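# Drop the towel in the pedal bin, lid closed

## Task

Get the towel inside the pedal bin, then leave the bin so its lid falls closed over it.

## Robot and tools

Robot: two arms, left_arm and right_arm, each ending in a two-finger gripper. The left arm's base is near (-0.012, +0.346, 0) m and the right arm's near (-0.036, -0.346, +0.020) m, both turned very slightly about z. A camera stand sits behind them.

Frames. Printed hand positions, orientations and velocities use the scene frame: origin at table-top height midway between the nominal bases, +x out over the table, +y toward the left arm, +z up. Arm names are not image sides. Movement offsets instead use each gripper's own Hand target axes: fingers point along the gripper's +z and open and close along its y. end_effector_position is the point between the finger pads, just behind the tips. Readings can be a few cm off, worse at long reach.

The row. Every moving command is built from rows of 14 numbers, all in [-1, 1], always both arms: left dx, dy, dz, rx, ry, rz, opening, then right dx, dy, dz, rx, ry, rz, opening. The six pose numbers are an offset, not a pose, measured from that arm's Hand target as it was when the action or move began, along that target's own axes. Scale: 1.0 equals 0.6 m for dx, dy, dz and 180 degrees for rx, ry, rz, which form one rotation vector. All zeros re-requests the current Hand target; sending the same offset again moves further. Opening is absolute: +1 fully open (about 87 mm between pads), +0.5 about 69 mm, 0 about 43 mm, -0.5 about 18 mm, -1 shut. Writing 0 for opening is a real command, so resend the current opening to leave a gripper alone.

execute_actions(actions, cameras): actions is a list of actions; each action is a list of up to 15 rows, one per 1/30 s step, and a short action repeats its last row to fill 15 steps. Every row in one action counts from that action's starting Hand target. An empty list returns the state plus images. cameras picks images by name: cam_high, cam_low, cam_left_wrist, cam_right_wrist (each 896x504); ["all"] for every one, [] for none.

move(target, speed, blend, opening_speed, blocking, cameras): drives each gripper in a straight line toward target, which is one 14-number row or a list of up to 15 rows; every row in the list is an offset from the same starting Hand targets. speed is path top speed in m/s, 0.002 to 2.9, default 0.25 (turn rate capped at twice that in rad/s), one value or one per row. blend in metres rounds corners at intermediate rows; 0 stops at each. opening_speed (0.2 or more, scale units per second) makes the fingers change gradually. blocking=false returns after about 0.5 s while the move continues. The whole move is capped at 10 s. Paths do not avoid obstacles or the other arm, grippers lag and overshoot more when fast, and paths near an arm's own base can flip its shoulder posture, so route around the base.

wait(seconds 0 to 10) lets time pass holding commands. stop brakes a running move. zoom_image(camera, region [x0, y0, x1, y1] in pixels, at most 504 by 504) enlarges part of the newest image of that camera. finished_scene(scene) ends the scene with its number; it cannot be reversed, and after it nothing else should be called in that reply.

Results: per arm end_effector_position (m) and end_effector_quat_wxyz in the scene frame, Hand target (the last commanded pose, basis for the next offsets), Tool commands, grip_measured (gripper position on the opening scale), Joint positions (gripper last, 0 closed to 1 open), Joint velocities (may be omitted when all are just noise), joint torques (include arm weight; joints 1 to 3 wrap at ±28 N m). A move adds a move: line: done (at rest within 10 mm and 2 degrees), off_target, moving, held, or fault, plus limits such as paced (pose clipped) or held (steps withheld). done does not mean nothing is touched.

Practical notes. Each step the commanded orientation is clipped to 40 degrees from the measured one. Friction and gravity often leave the gripper short or sagging; check after each move and send the remaining gap as an offset, and correct tilt. To grasp, command an opening about 0.04 below the grip_measured value at first contact; closing fast squeezes harder. Joint limits (rad): waist -2.618 to 3.054, shoulder 0 to 3.142, elbow 0 to 3.142, wrist pitch -1.571 to 1.571, wrist yaw -1.571 to 1.571, wrist roll -2.094 to 2.094.

Avoid: anything leaving the table, dropping or releasing moving objects, fast impacts on fixed or heavy things, strong pushing, and any contact between the two arms or one gripper closing on the other's fingers. A blocked arm keeps pressing until commanded back past its gripper. Holding loads, stretched poses or pushing at unreachable targets heat motors; MOTOR HOT appears at 75 °C, and at 90 °C the arm folds and stops working for the scene.

Each tool is called after "Request:" as name(argument=value, ...) on one line, values as JSON.

## Session

Request:
execute_actions(actions=[])

Scene clock: 0.00 s.
left_arm: end_effector_position=(+0.3757, +0.3188, +0.0740) grip_measured=+1.000 end_effector_quat_wxyz=(+0.651, +0.009, +0.759, +0.019) | right_arm: end_effector_position=(+0.3394, -0.3725, +0.0733) grip_measured=+0.991 end_effector_quat_wxyz=(+0.614, +0.042, +0.789, +0.004)
Joint positions: left_arm=[-0.105 1.623 0.291 1.177 -0.157 0.017 1] | right_arm=[-0.068 1.59 0.274 1.066 -0.055 0.046 0.995]
Joint velocities: within noise
Joint torques (N m): no reading
Heat: left arm: 25 °C; right arm: 25 °C.
Hand target: left_arm +0.3775, +0.3186, +0.0776; +0.655, +0.008, +0.756, +0.019 | right_arm +0.3433, -0.3729, +0.0807; +0.623, +0.041, +0.781, +0.004
Tool commands: left_gripper/opening=+1.0 right_gripper/opening=+1.0
camera_calibration:
cam_left_wrist: T_world_to_cam=[[0.0034269, -0.997958, -0.063786, 0.324226], [-0.851871, 0.0304943, -0.522863, 0.370045], [0.52374, 0.0561293, -0.850027, -0.00827211], [0, 0, 0, 1]] pos_world=[0.318452, 0.312744, 0.207132]
cam_right_wrist: T_world_to_cam=[[-0.0567615, -0.996307, -0.064426, -0.345855], [-0.896691, 0.0792481, -0.435506, 0.384921], [0.439003, 0.0330502, -0.897877, 0.0744154], [0, 0, 0, 1]] pos_world=[0.292855, -0.377542, 0.212169]

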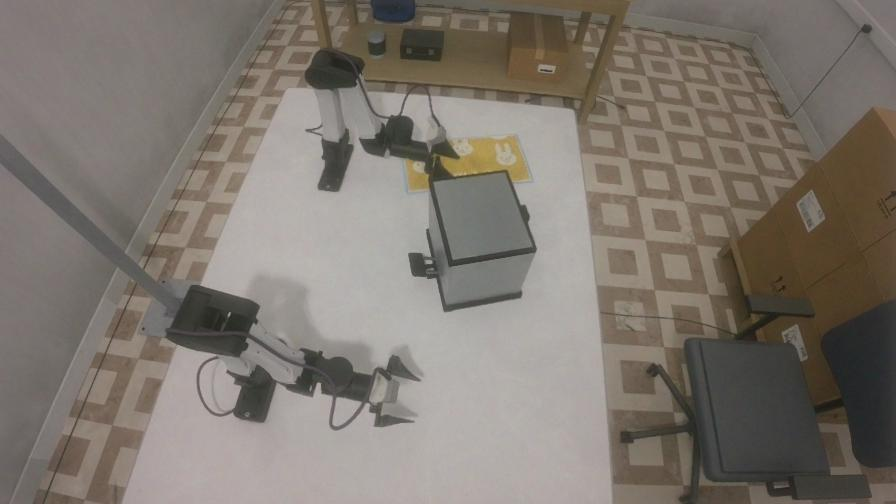

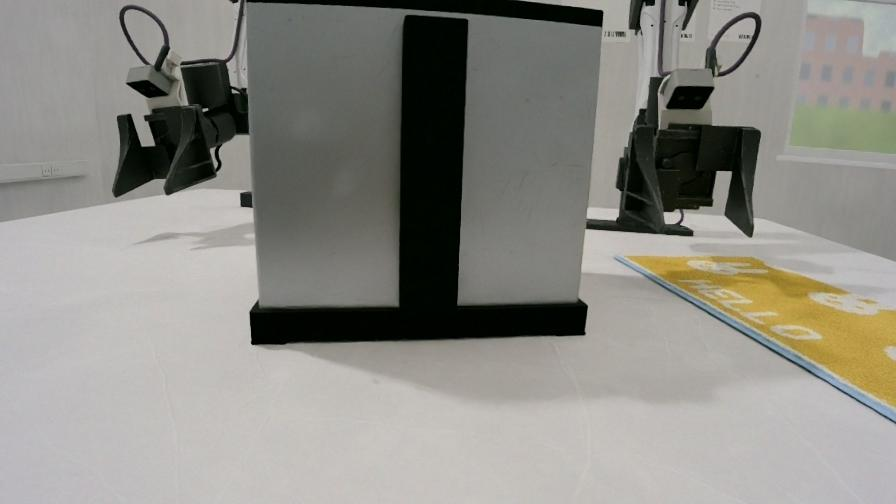

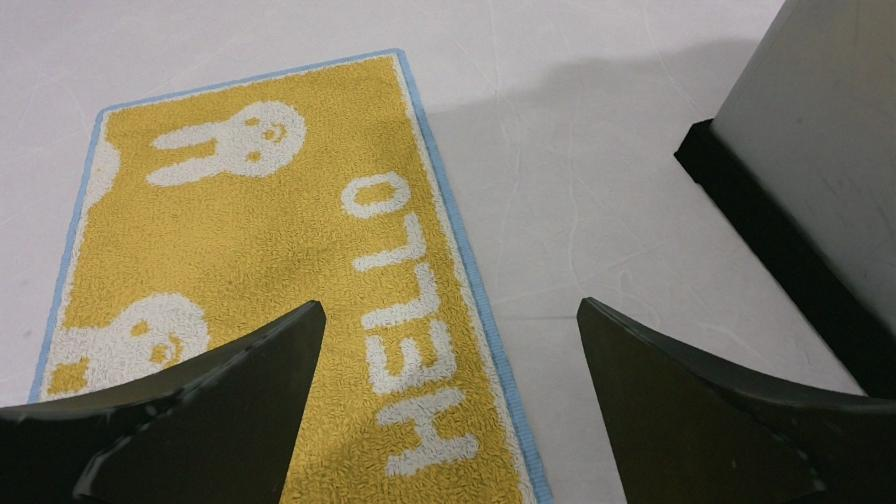

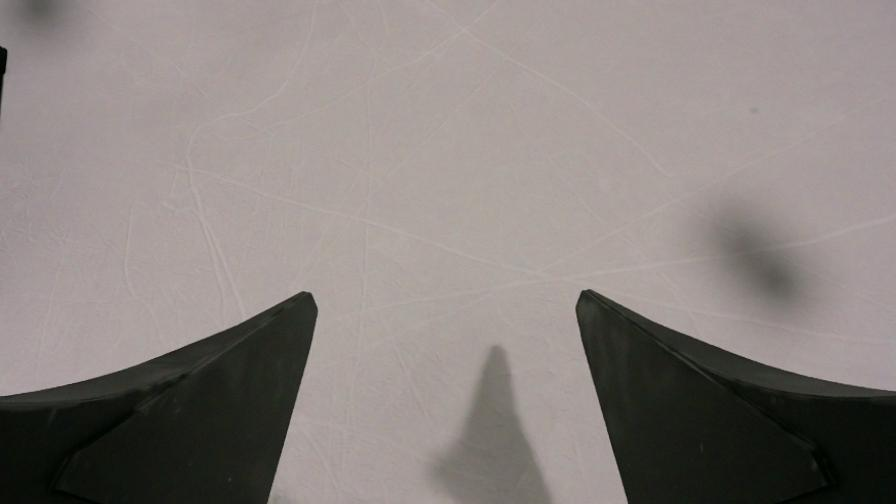

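Request:
move(target=[-0.045,0.169,0.057,0,0.383,0,0.5,-0.11,0.575,-0.15,0,0.22,0,-1], cameras=["all"])

Scene clock: 13.10 s.
left_arm: end_effector_position=(+0.4113, +0.4142, +0.1037) grip_measured=+0.500 end_effector_quat_wxyz=(+0.115, -0.006, +0.993, +0.015) | right_arm: end_effector_position=(+0.2895, -0.0359, +0.1810) grip_measured=-1.000 end_effector_quat_wxyz=(+0.322, +0.034, +0.946, +0.009)
Joint positions: left_arm=[0.186 2.13 1.964 -1.172 0.004 0.137 0.75] | right_arm=[0.922 1.938 1.827 -1.01 0.497 0.843 0]
Joint torques (N m): left_arm=[0.61 -7.97 8.81 0.89 -0.13 0.16] | right_arm=[0.39 -8.16 7.88 0.96 0.24 -0.06]
Heat: left arm: 27 °C; right arm: 27 °C.
Hand target: left_arm +0.4141, +0.4196, +0.1035; +0.112, -0.004, +0.993, +0.020 | right_arm +0.2907, -0.0296, +0.1851; +0.321, +0.037, +0.946, +0.018
Off the commanded pose: left_arm 0.006 m, 1 deg | right_arm 0.008 m, 1 deg.
move: done
camera_calibration:
cam_left_wrist: T_world_to_cam=[[-0.00918797, -0.999536, -0.0290403, 0.423403], [-0.805105, -0.00982964, 0.59305, 0.29463], [-0.593061, 0.0288294, -0.804641, 0.458895], [0, 0, 0, 1]] pos_world=[0.51325, 0.412873, 0.206811]
cam_right_wrist: T_world_to_cam=[[-0.0592861, -0.997221, -0.0451167, -0.00915915], [-0.976165, 0.0484634, 0.211548, 0.265215], [-0.208774, 0.0565833, -0.976326, 0.384469], [0, 0, 0, 1]] pos_world=[0.338618, -0.0437414, 0.318848]

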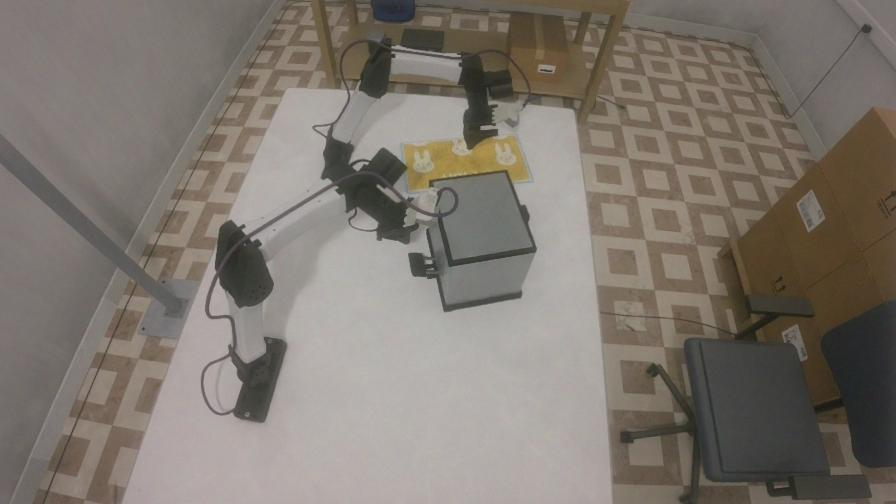

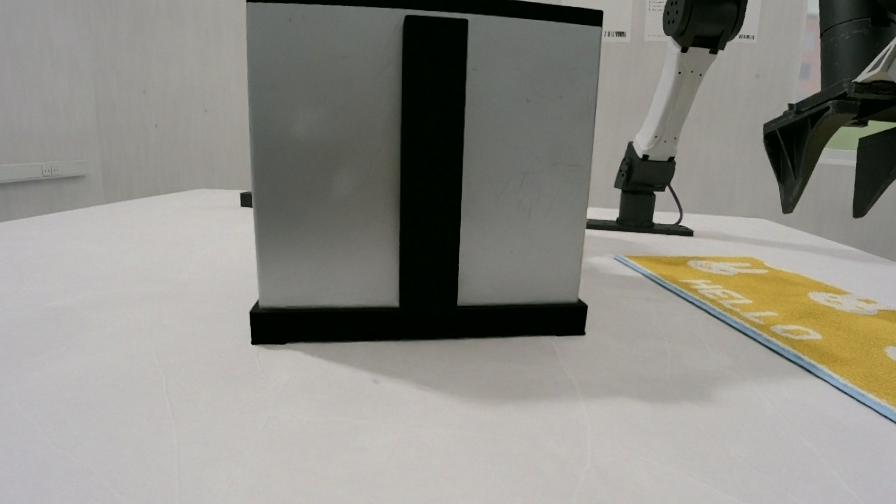

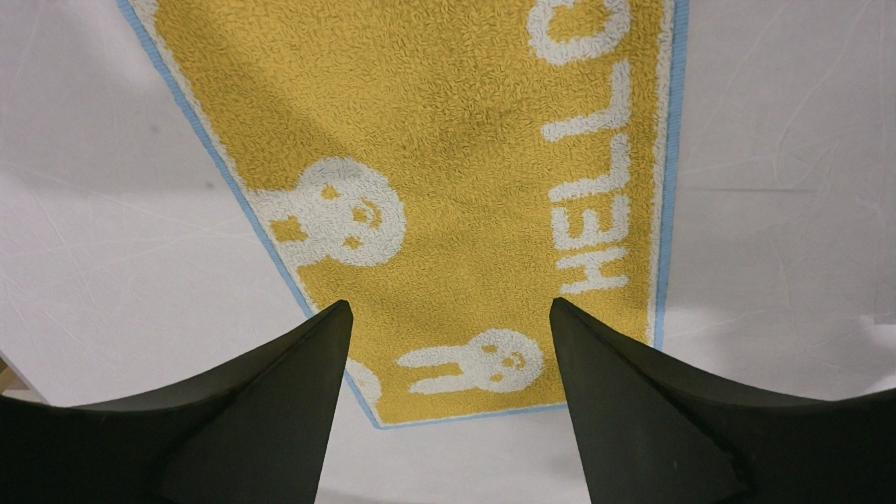

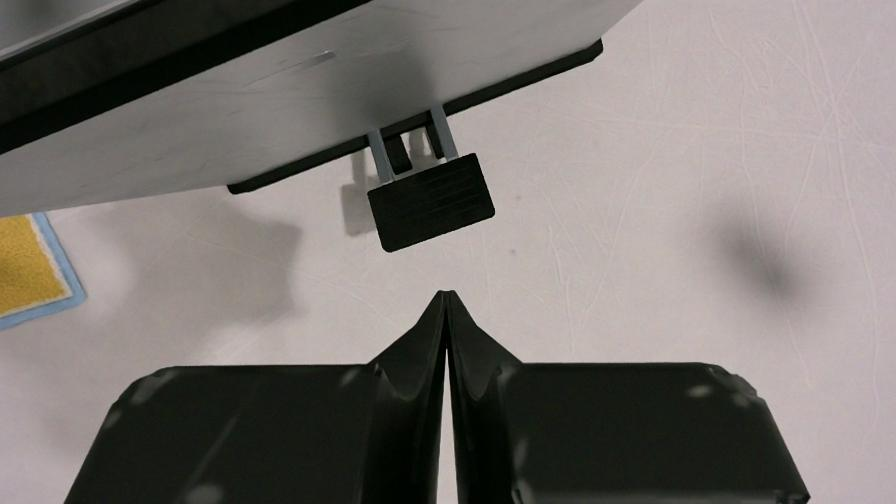

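Request:
move(target=[[0.031,0.008,0.156,0,0,0,0.5,0.088,0.03,0.153,0,0,0,-1],[0.031,0.008,0.160,0,0,0,-1,0.088,0.03,0.153,0,0,0,-1]], speed=0.12, opening_speed=1.5, cameras=["cam_left_wrist","cam_right_wrist","cam_low"])

Scene clock: 18.27 s.
left_arm: end_effector_position=(+0.4208, +0.4240, +0.0183) grip_measured=-0.962 end_effector_quat_wxyz=(+0.123, -0.005, +0.992, +0.018) | right_arm: end_effector_position=(+0.3199, -0.0071, +0.1097) grip_measured=-1.000 end_effector_quat_wxyz=(+0.359, +0.053, +0.931, +0.027)
Joint positions: left_arm=[0.203 2.19 1.716 -0.849 0.004 0.155 0.019] | right_arm=[0.925 2.041 1.652 -0.653 0.539 0.853 0]
Joint torques (N m): left_arm=[0.66 -8.34 5.07 1.18 -0.1 0.15] | right_arm=[0.64 -7.05 3.88 0.97 -0.19 -0.09]
Heat: left arm: 27 °C; right arm: 27 °C.
Hand target: left_arm +0.4172, +0.4283, +0.0060; +0.112, -0.004, +0.994, +0.020 | right_arm +0.3060, -0.0064, +0.0813; +0.322, +0.037, +0.946, +0.018
Off the commanded pose: left_arm 0.013 m, 1 deg | right_arm 0.032 m, 5 deg.
move: off_target (left_arm, right_arm); target 2's new opening was sent with left_arm's hand 0.013 m and 1 deg from that target
camera_calibration:
cam_left_wrist: T_world_to_cam=[[-0.00895014, -0.999314, -0.0359379, 0.430755], [-0.813844, -0.0136025, 0.580924, 0.358688], [-0.581014, 0.0344472, -0.813164, 0.388222], [0, 0, 0, 1]] pos_world=[0.521334, 0.421966, 0.122798]
cam_right_wrist: T_world_to_cam=[[-0.0785953, -0.992299, -0.0957376, 0.0298676], [-0.988566, 0.065181, 0.135972, 0.320878], [-0.128685, 0.10533, -0.986076, 0.295461], [0, 0, 0, 1]] pos_world=[0.357578, -0.0223984, 0.250576]
Images, in order (width x height): cam_low 896x504, cam_left_wrist 896x504, cam_right_wrist 896x504.

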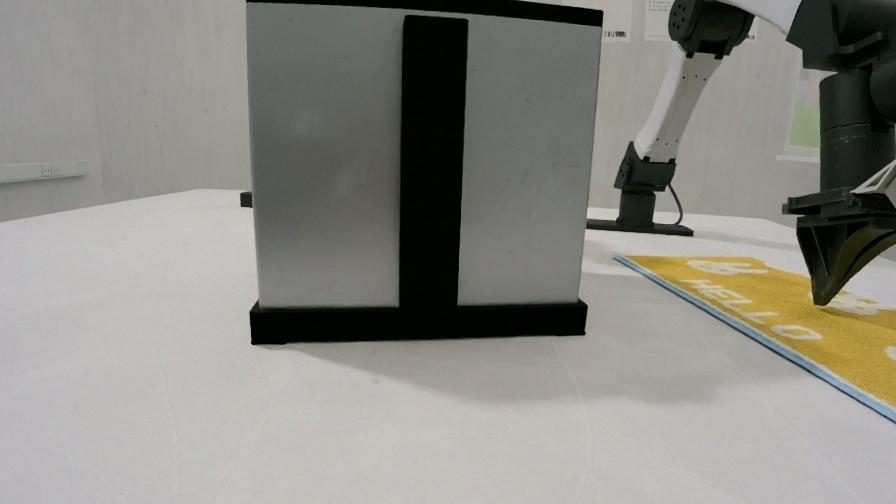

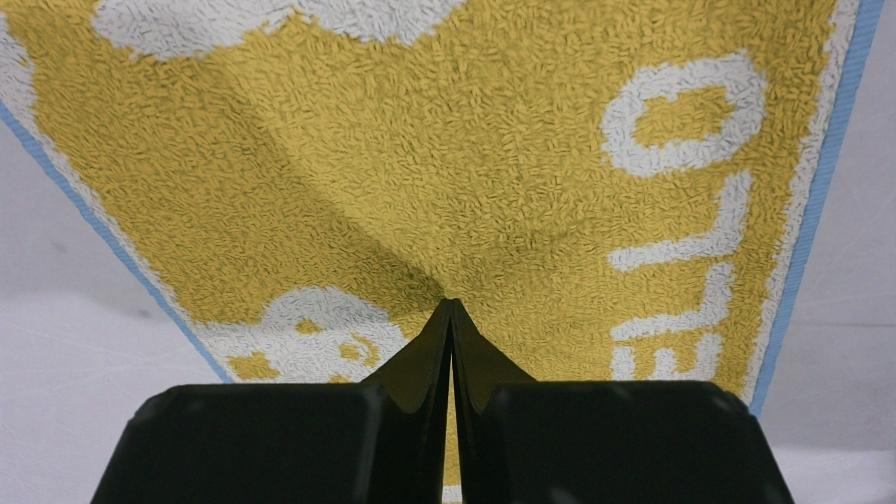

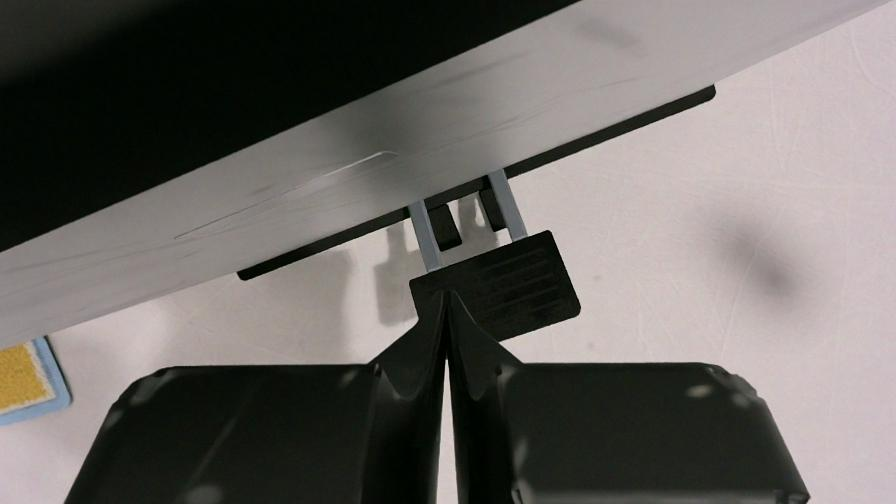

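Request:
move(target=[[0,0,0,0,0,0,0.3,0.007,-0.03,-0.09,0,-0.135,0,-1],[0.014,0,0.038,0,0,0,0.3,0.007,-0.03,-0.09,0,-0.135,0,-1],[0.014,0,0.038,0,0,0,-1,0.007,-0.03,-0.09,0,-0.135,0,-1]], speed=0.12, opening_speed=1.5, cameras=["cam_left_wrist","cam_right_wrist","cam_low"])

Scene clock: 25.50 s.
left_arm: end_effector_position=(+0.4268, +0.4250, +0.0107) grip_measured=-0.662 end_effector_quat_wxyz=(+0.142, -0.005, +0.990, +0.019) | right_arm: end_effector_position=(+0.2686, -0.0265, +0.1044) grip_measured=-1.000 end_effector_quat_wxyz=(+0.501, +0.034, +0.865, -0.006)
Joint positions: left_arm=[0.204 2.185 1.673 -0.773 0.009 0.156 0.169] | right_arm=[1.116 1.847 1.201 -0.288 0.902 0.842 0]
Joint torques (N m): left_arm=[0.81 -6.68 2.74 1.39 -0.14 0.17] | right_arm=[0.68 -11.75 4.74 1.33 0.59 -0.27]
Heat: left arm: 27 °C; right arm: 29 °C.
Hand target: left_arm +0.4140, +0.4292, -0.0181; +0.112, -0.004, +0.994, +0.020 | right_arm +0.2686, -0.0245, +0.1205; +0.513, +0.040, +0.857, +0.010
Off the commanded pose: left_arm 0.032 m, 3 deg | right_arm 0.016 m, 3 deg.
move: off_target (left_arm, right_arm); target 3's new opening was sent with left_arm's hand 0.029 m and 2 deg from that target
camera_calibration:
cam_left_wrist: T_world_to_cam=[[-0.00871637, -0.999221, -0.0384995, 0.431375], [-0.835301, -0.0138901, 0.549618, 0.377521], [-0.549725, 0.0369493, -0.834528, 0.371262], [0, 0, 0, 1]] pos_world=[0.523195, 0.422565, 0.118945]
cam_right_wrist: T_world_to_cam=[[-0.0620106, -0.997614, -0.0303347, -0.00535758], [-0.981752, 0.0664426, -0.178183, 0.3032], [0.179774, 0.0187319, -0.98353, 0.200216], [0, 0, 0, 1]] pos_world=[0.261341, -0.0292406, 0.250781]
Images, in order (width x height): cam_low 896x504, cam_left_wrist 896x504, cam_right_wrist 896x504.

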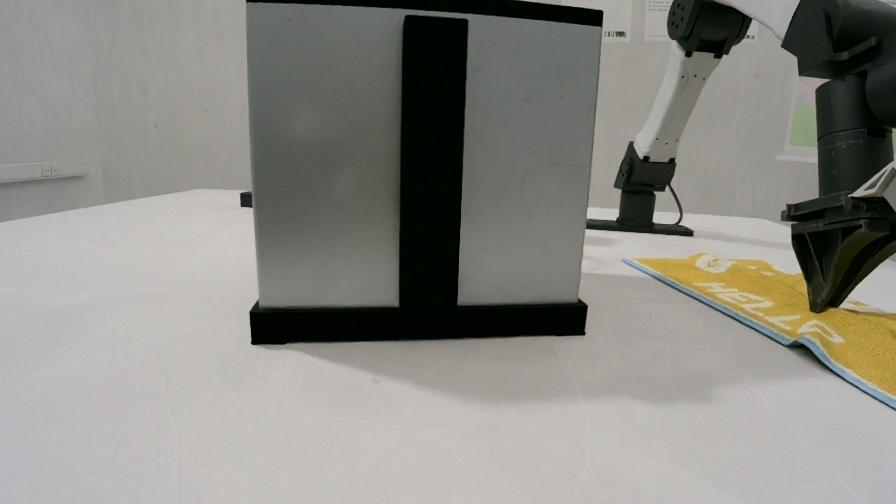

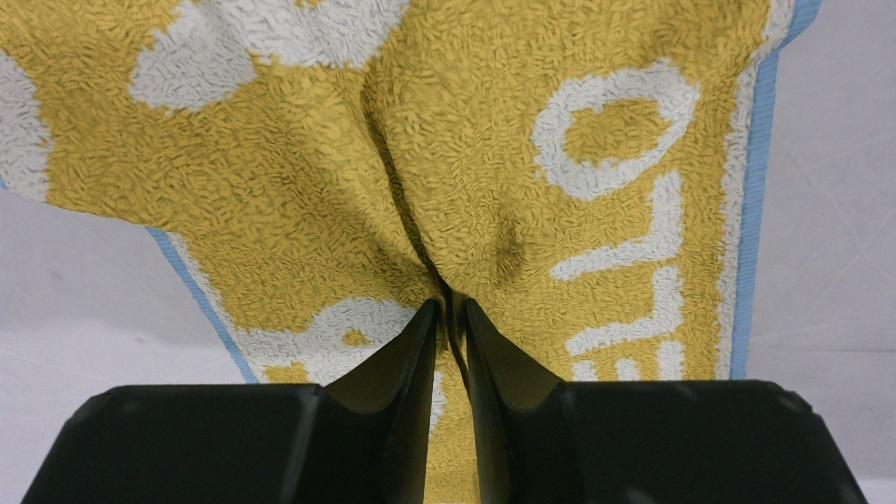

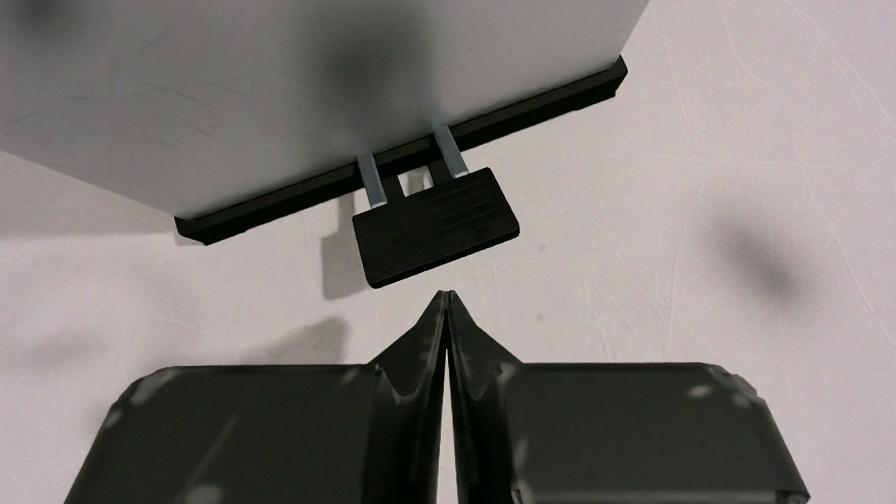

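Request:
move(target=[-0.1225,-0.033,-0.827,0,-0.317,0,-1,0.135,0.01,0.136,0,0,0,-1], speed=0.16, cameras=["all"])

Scene clock: 31.67 s.
left_arm: end_effector_position=(+0.3739, +0.3954, +0.4784) grip_measured=-0.683 end_effector_quat_wxyz=(+0.570, +0.003, +0.821, +0.030) | right_arm: end_effector_position=(+0.2763, -0.0224, +0.0250) grip_measured=-1.000 end_effector_quat_wxyz=(+0.507, -0.001, +0.861, -0.031)
Joint positions: left_arm=[0.204 1.768 2.696 -1.286 0.111 0.099 0.159] | right_arm=[1.114 2.047 1.106 0.019 0.919 0.746 0]
Joint torques (N m): left_arm=[-0.88 -3.78 5.64 2.23 0.08 -0.12] | right_arm=[-4.25 -4.29 5.04 2.37 -0.03 0.05]
Heat: left arm: 27 °C; right arm: 30 °C.
Hand target: left_arm +0.3757, +0.3893, +0.4809; +0.573, +0.006, +0.819, +0.020 | right_arm +0.3028, -0.0143, +0.0111; +0.513, +0.040, +0.857, +0.009
Off the commanded pose: left_arm 0.007 m, 1 deg | right_arm 0.031 m, 7 deg.
move: off_target (right_arm)
camera_calibration:
cam_left_wrist: T_world_to_cam=[[0.017071, -0.997054, -0.0747854, 0.426265], [-0.940465, 0.00938215, -0.339762, 0.531458], [0.339462, 0.0761331, -0.937534, 0.435004], [0, 0, 0, 1]] pos_world=[0.344873, 0.386904, 0.620278]
cam_right_wrist: T_world_to_cam=[[-0.0273866, -0.998472, 0.047998, -0.014688], [-0.98074, 0.0175492, -0.194525, 0.295236], [0.193386, -0.052401, -0.979722, 0.11515], [0, 0, 0, 1]] pos_world=[0.266879, -0.0138128, 0.170951]

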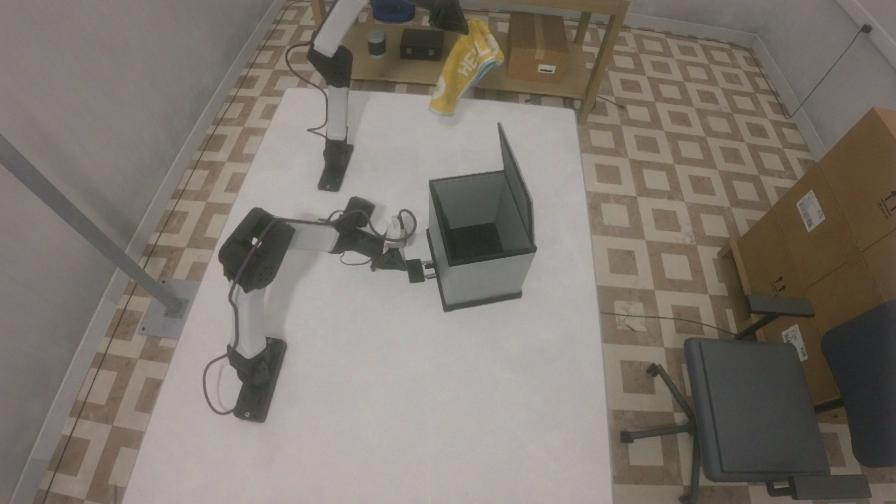

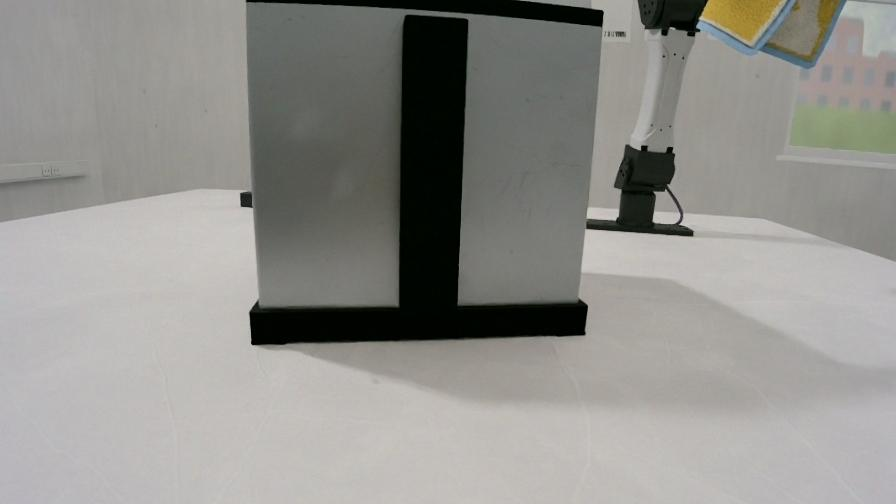

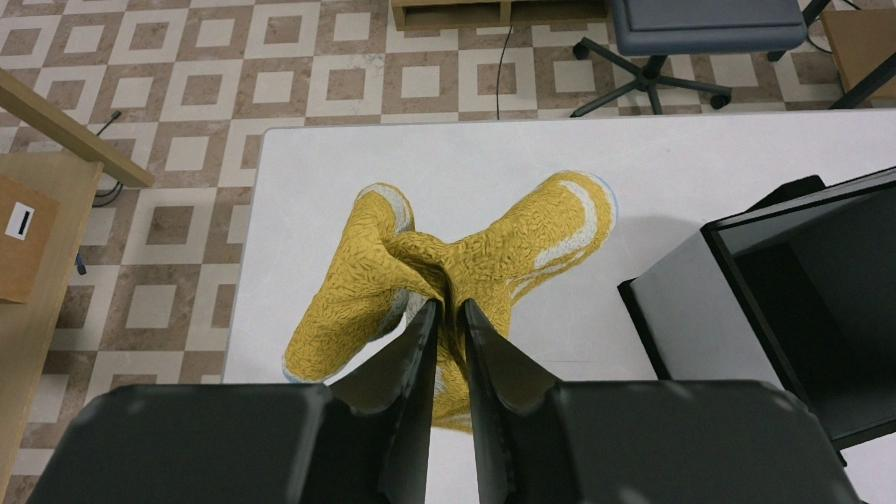

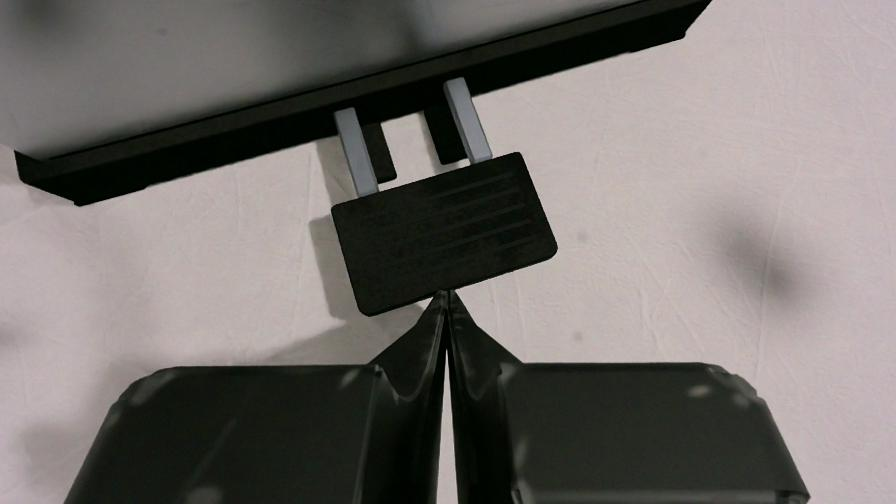

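Request:
move(target=[[-0.057,-0.617,0.057,0,0,0,-1,0,0,0,0,0,0,-1],[0.21,-0.617,0.154,0,0.083,0,-1,0,0,0,0,0,0,-1]], blend=[0.03,0], speed=0.22, cameras=["all"])

Scene clock: 37.57 s.
left_arm: end_effector_position=(+0.4220, +0.0261, +0.3153) grip_measured=-0.684 end_effector_quat_wxyz=(+0.506, +0.020, +0.862, +0.001) | right_arm: end_effector_position=(+0.2763, -0.0224, +0.0250) grip_measured=-1.000 end_effector_quat_wxyz=(+0.507, -0.001, +0.861, -0.031)
Joint positions: left_arm=[-0.775 2.312 2.839 -1.198 -0.67 -0.434 0.158] | right_arm=[1.114 2.047 1.106 0.019 0.919 0.746 0]
Joint torques (N m): left_arm=[0.66 -8.91 7.73 1.75 -0.18 -0.11] | right_arm=[-4.25 -4.31 5.04 2.37 -0.02 0.05]
Heat: left arm: 28 °C; right arm: 30 °C.
Hand target: left_arm +0.4235, +0.0258, +0.3164; +0.461, +0.004, +0.887, +0.020 | right_arm +0.3028, -0.0143, +0.0111; +0.513, +0.040, +0.857, +0.009
Off the commanded pose: left_arm 0.002 m, 7 deg | right_arm 0.031 m, 7 deg.
elbow stopped short (left arm): the move would have taken joint 3 (elbow) straighter than the controller allows.
move: off_target (left_arm, right_arm)
camera_calibration:
cam_left_wrist: T_world_to_cam=[[-0.0482044, -0.998037, -0.0399706, 0.0615183], [-0.979504, 0.0550688, -0.19375, 0.493956], [0.195571, 0.0298118, -0.980236, 0.369233], [0, 0, 0, 1]] pos_world=[0.414586, 0.0231885, 0.460098]
cam_right_wrist: T_world_to_cam=[[-0.0273866, -0.998472, 0.047998, -0.014688], [-0.98074, 0.0175492, -0.194525, 0.295236], [0.193386, -0.052401, -0.979722, 0.11515], [0, 0, 0, 1]] pos_world=[0.266879, -0.0138128, 0.170951]

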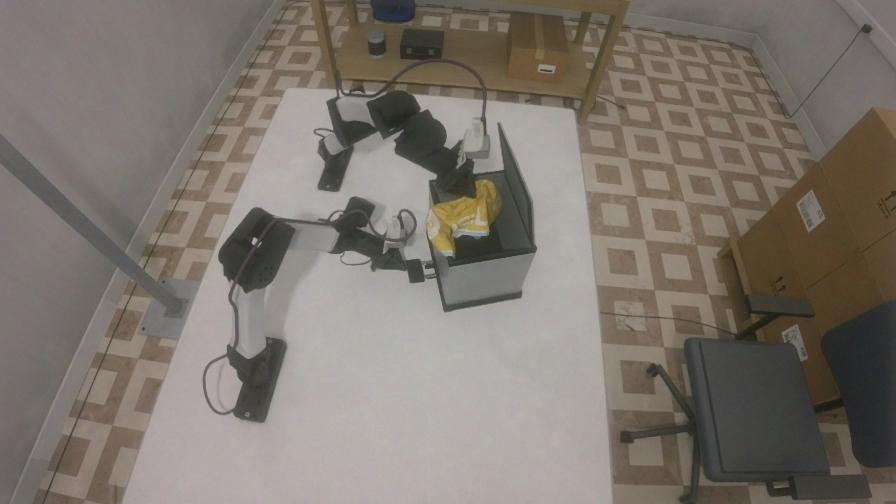

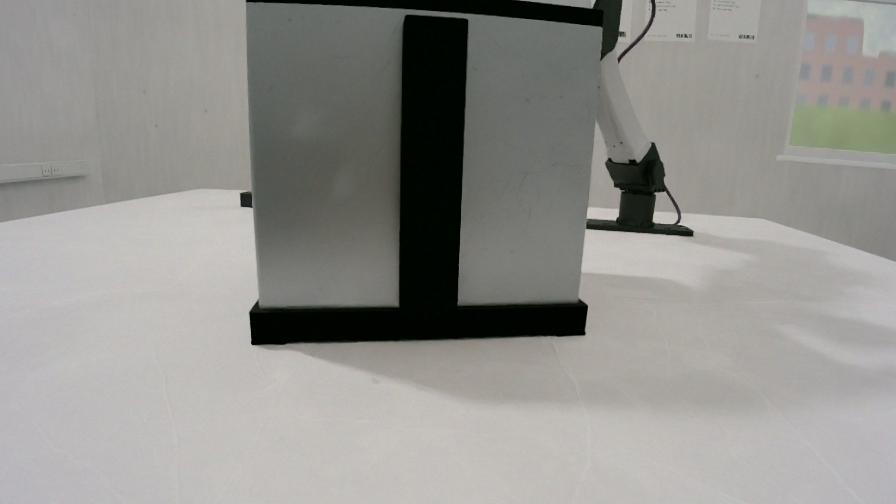

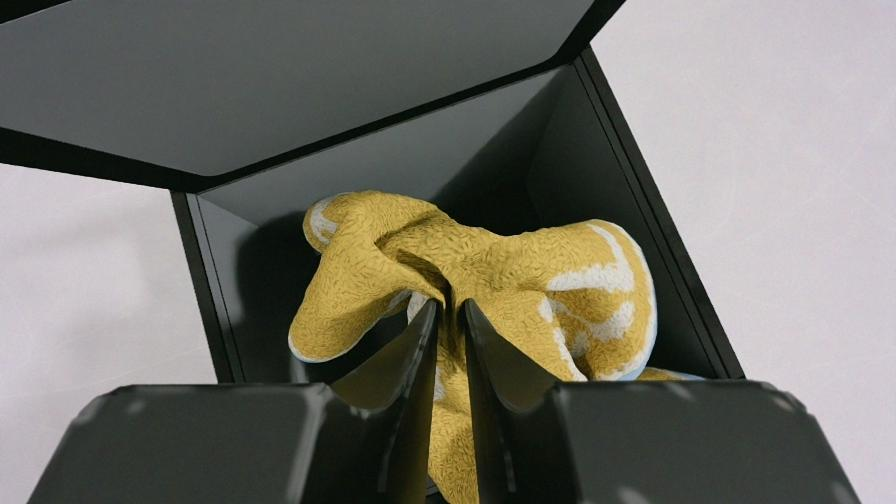

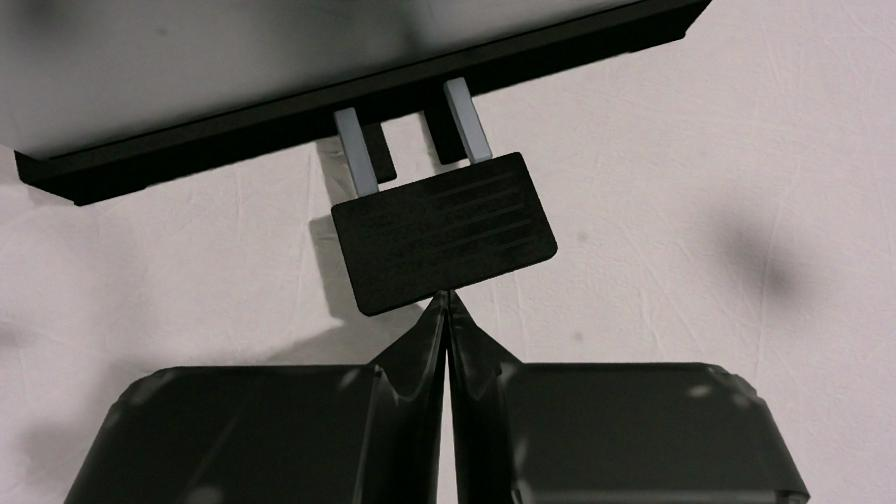

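Request:
move(target=[[0.153,-0.005,0.148,0,0.083,0,-1,0,0,0,0,0,0,-1],[0.153,-0.005,0.148,0,0.083,0,0.0,0,0,0,0,0,0,-1],[0.0,-0.005,0.0,0,0.0,0,0.0,0,0,0,0,0,0,-1]], speed=0.16, opening_speed=2, cameras=["cam_left_wrist","cam_high"])

Scene clock: 43.23 s.
left_arm: end_effector_position=(+0.4248, +0.0204, +0.2901) grip_measured=+0.000 end_effector_quat_wxyz=(+0.482, +0.021, +0.876, +0.003) | right_arm: end_effector_position=(+0.2763, -0.0224, +0.0250) grip_measured=-1.000 end_effector_quat_wxyz=(+0.507, -0.001, +0.861, -0.031)
Joint positions: left_arm=[-0.769 2.355 2.845 -1.222 -0.641 -0.463 0.5] | right_arm=[1.114 2.047 1.106 0.019 0.919 0.746 0]
Joint torques (N m): left_arm=[-0.28 -12.4 7.24 2.03 -0.38 0.14] | right_arm=[-4.25 -4.3 5.03 2.37 -0.02 0.06]
Heat: left arm: 28 °C; right arm: 30 °C.
Hand target: left_arm +0.4235, +0.0228, +0.3161; +0.461, +0.004, +0.887, +0.020 | right_arm +0.3028, -0.0143, +0.0110; +0.513, +0.040, +0.857, +0.009
Off the commanded pose: left_arm 0.026 m, 4 deg | right_arm 0.031 m, 7 deg.
elbow stopped short (left arm): the move would have taken joint 3 (elbow) straighter than the controller allows.
move: off_target (left_arm, right_arm); target 2's new opening was sent with left_arm's hand 0.004 m and 4 deg from that target
camera_calibration:
cam_left_wrist: T_world_to_cam=[[-0.0509139, -0.997753, -0.0435405, 0.0571657], [-0.988756, 0.0564968, -0.138457, 0.480093], [0.140606, 0.0360016, -0.989411, 0.37006], [0, 0, 0, 1]] pos_world=[0.425573, 0.0165907, 0.435103]
Images, in order (width x height): cam_high 896x504, cam_left_wrist 896x504.

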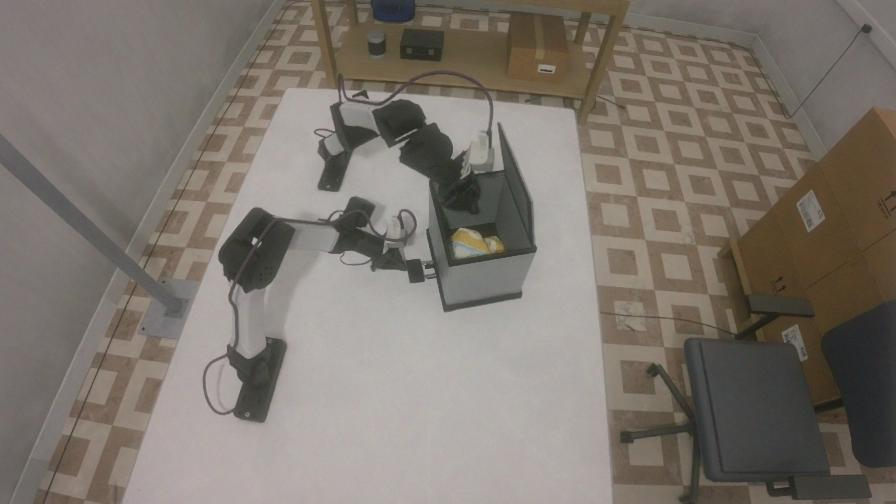

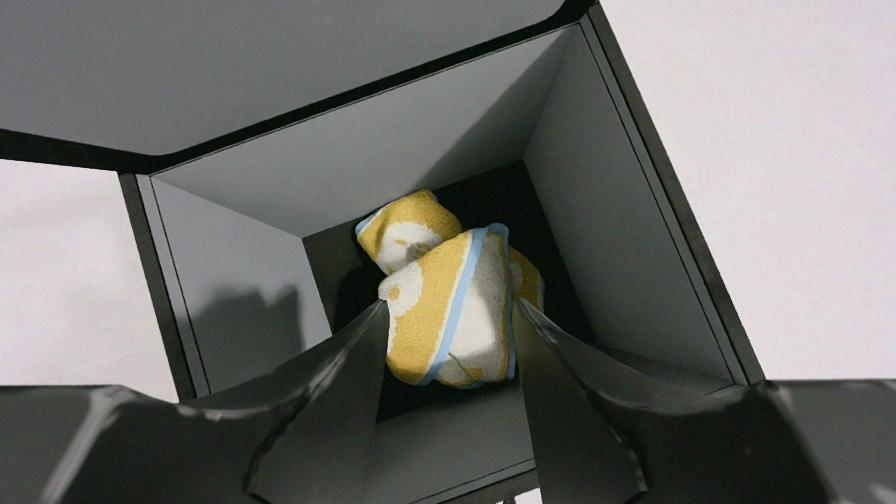

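Request:
move(target=[[-0.071,0,-0.131,0,0,0,0,0,0,0,0,0,0,-1],[-0.024,0.295,-0.268,0,0,0,0,0,0,0,0,0,0,-1],[-0.024,0.295,-0.268,0,0,0,0,-0.084,0,-0.126,0,0,0,-1]], blend=[0.03,0.01,0], speed=[0.25,0.25,0.05], cameras=["cam_high"])

Scene clock: 48.23 s.
left_arm: end_effector_position=(+0.2998, +0.1924, +0.4317) grip_measured=+0.000 end_effector_quat_wxyz=(+0.498, -0.001, +0.867, +0.003) | right_arm: end_effector_position=(+0.2570, -0.0258, +0.0674) grip_measured=-1.000 end_effector_quat_wxyz=(+0.500, +0.025, +0.866, -0.013)
Joint positions: left_arm=[-0.669 1.78 2.683 -1.559 -0.601 -0.405 0.5] | right_arm=[1.146 1.906 1.123 -0.189 0.921 0.865 0]
Joint torques (N m): left_arm=[0.54 -4.88 2.73 1.8 -0.11 0.16] | right_arm=[0.76 -11.69 7.15 1.06 0.6 -0.07]
Heat: left arm: 29 °C; right arm: 30 °C.
Hand target: left_arm +0.2980, +0.1941, +0.4272; +0.461, +0.004, +0.887, +0.020 | right_arm +0.2598, -0.0164, +0.0911; +0.513, +0.040, +0.857, +0.010
Off the commanded pose: left_arm 0.005 m, 5 deg | right_arm 0.026 m, 4 deg.
elbow stopped short (left arm): the move would have taken joint 3 (elbow) straighter than the controller allows.
joint sent to its limit (left arm) — joint 4 (wrist pitch), lower limit. The joint targets are off in orientation, not in position.
move: off_target (left_arm, right_arm)
Images, in order (width x height): cam_high 896x504.

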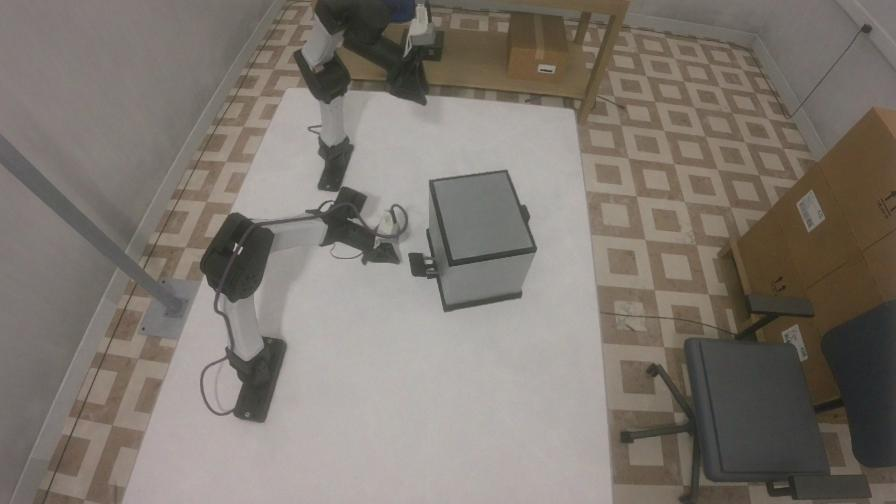

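Lid shut.

Request:
finished_scene(scene=2)

The scene is finished: the task was done.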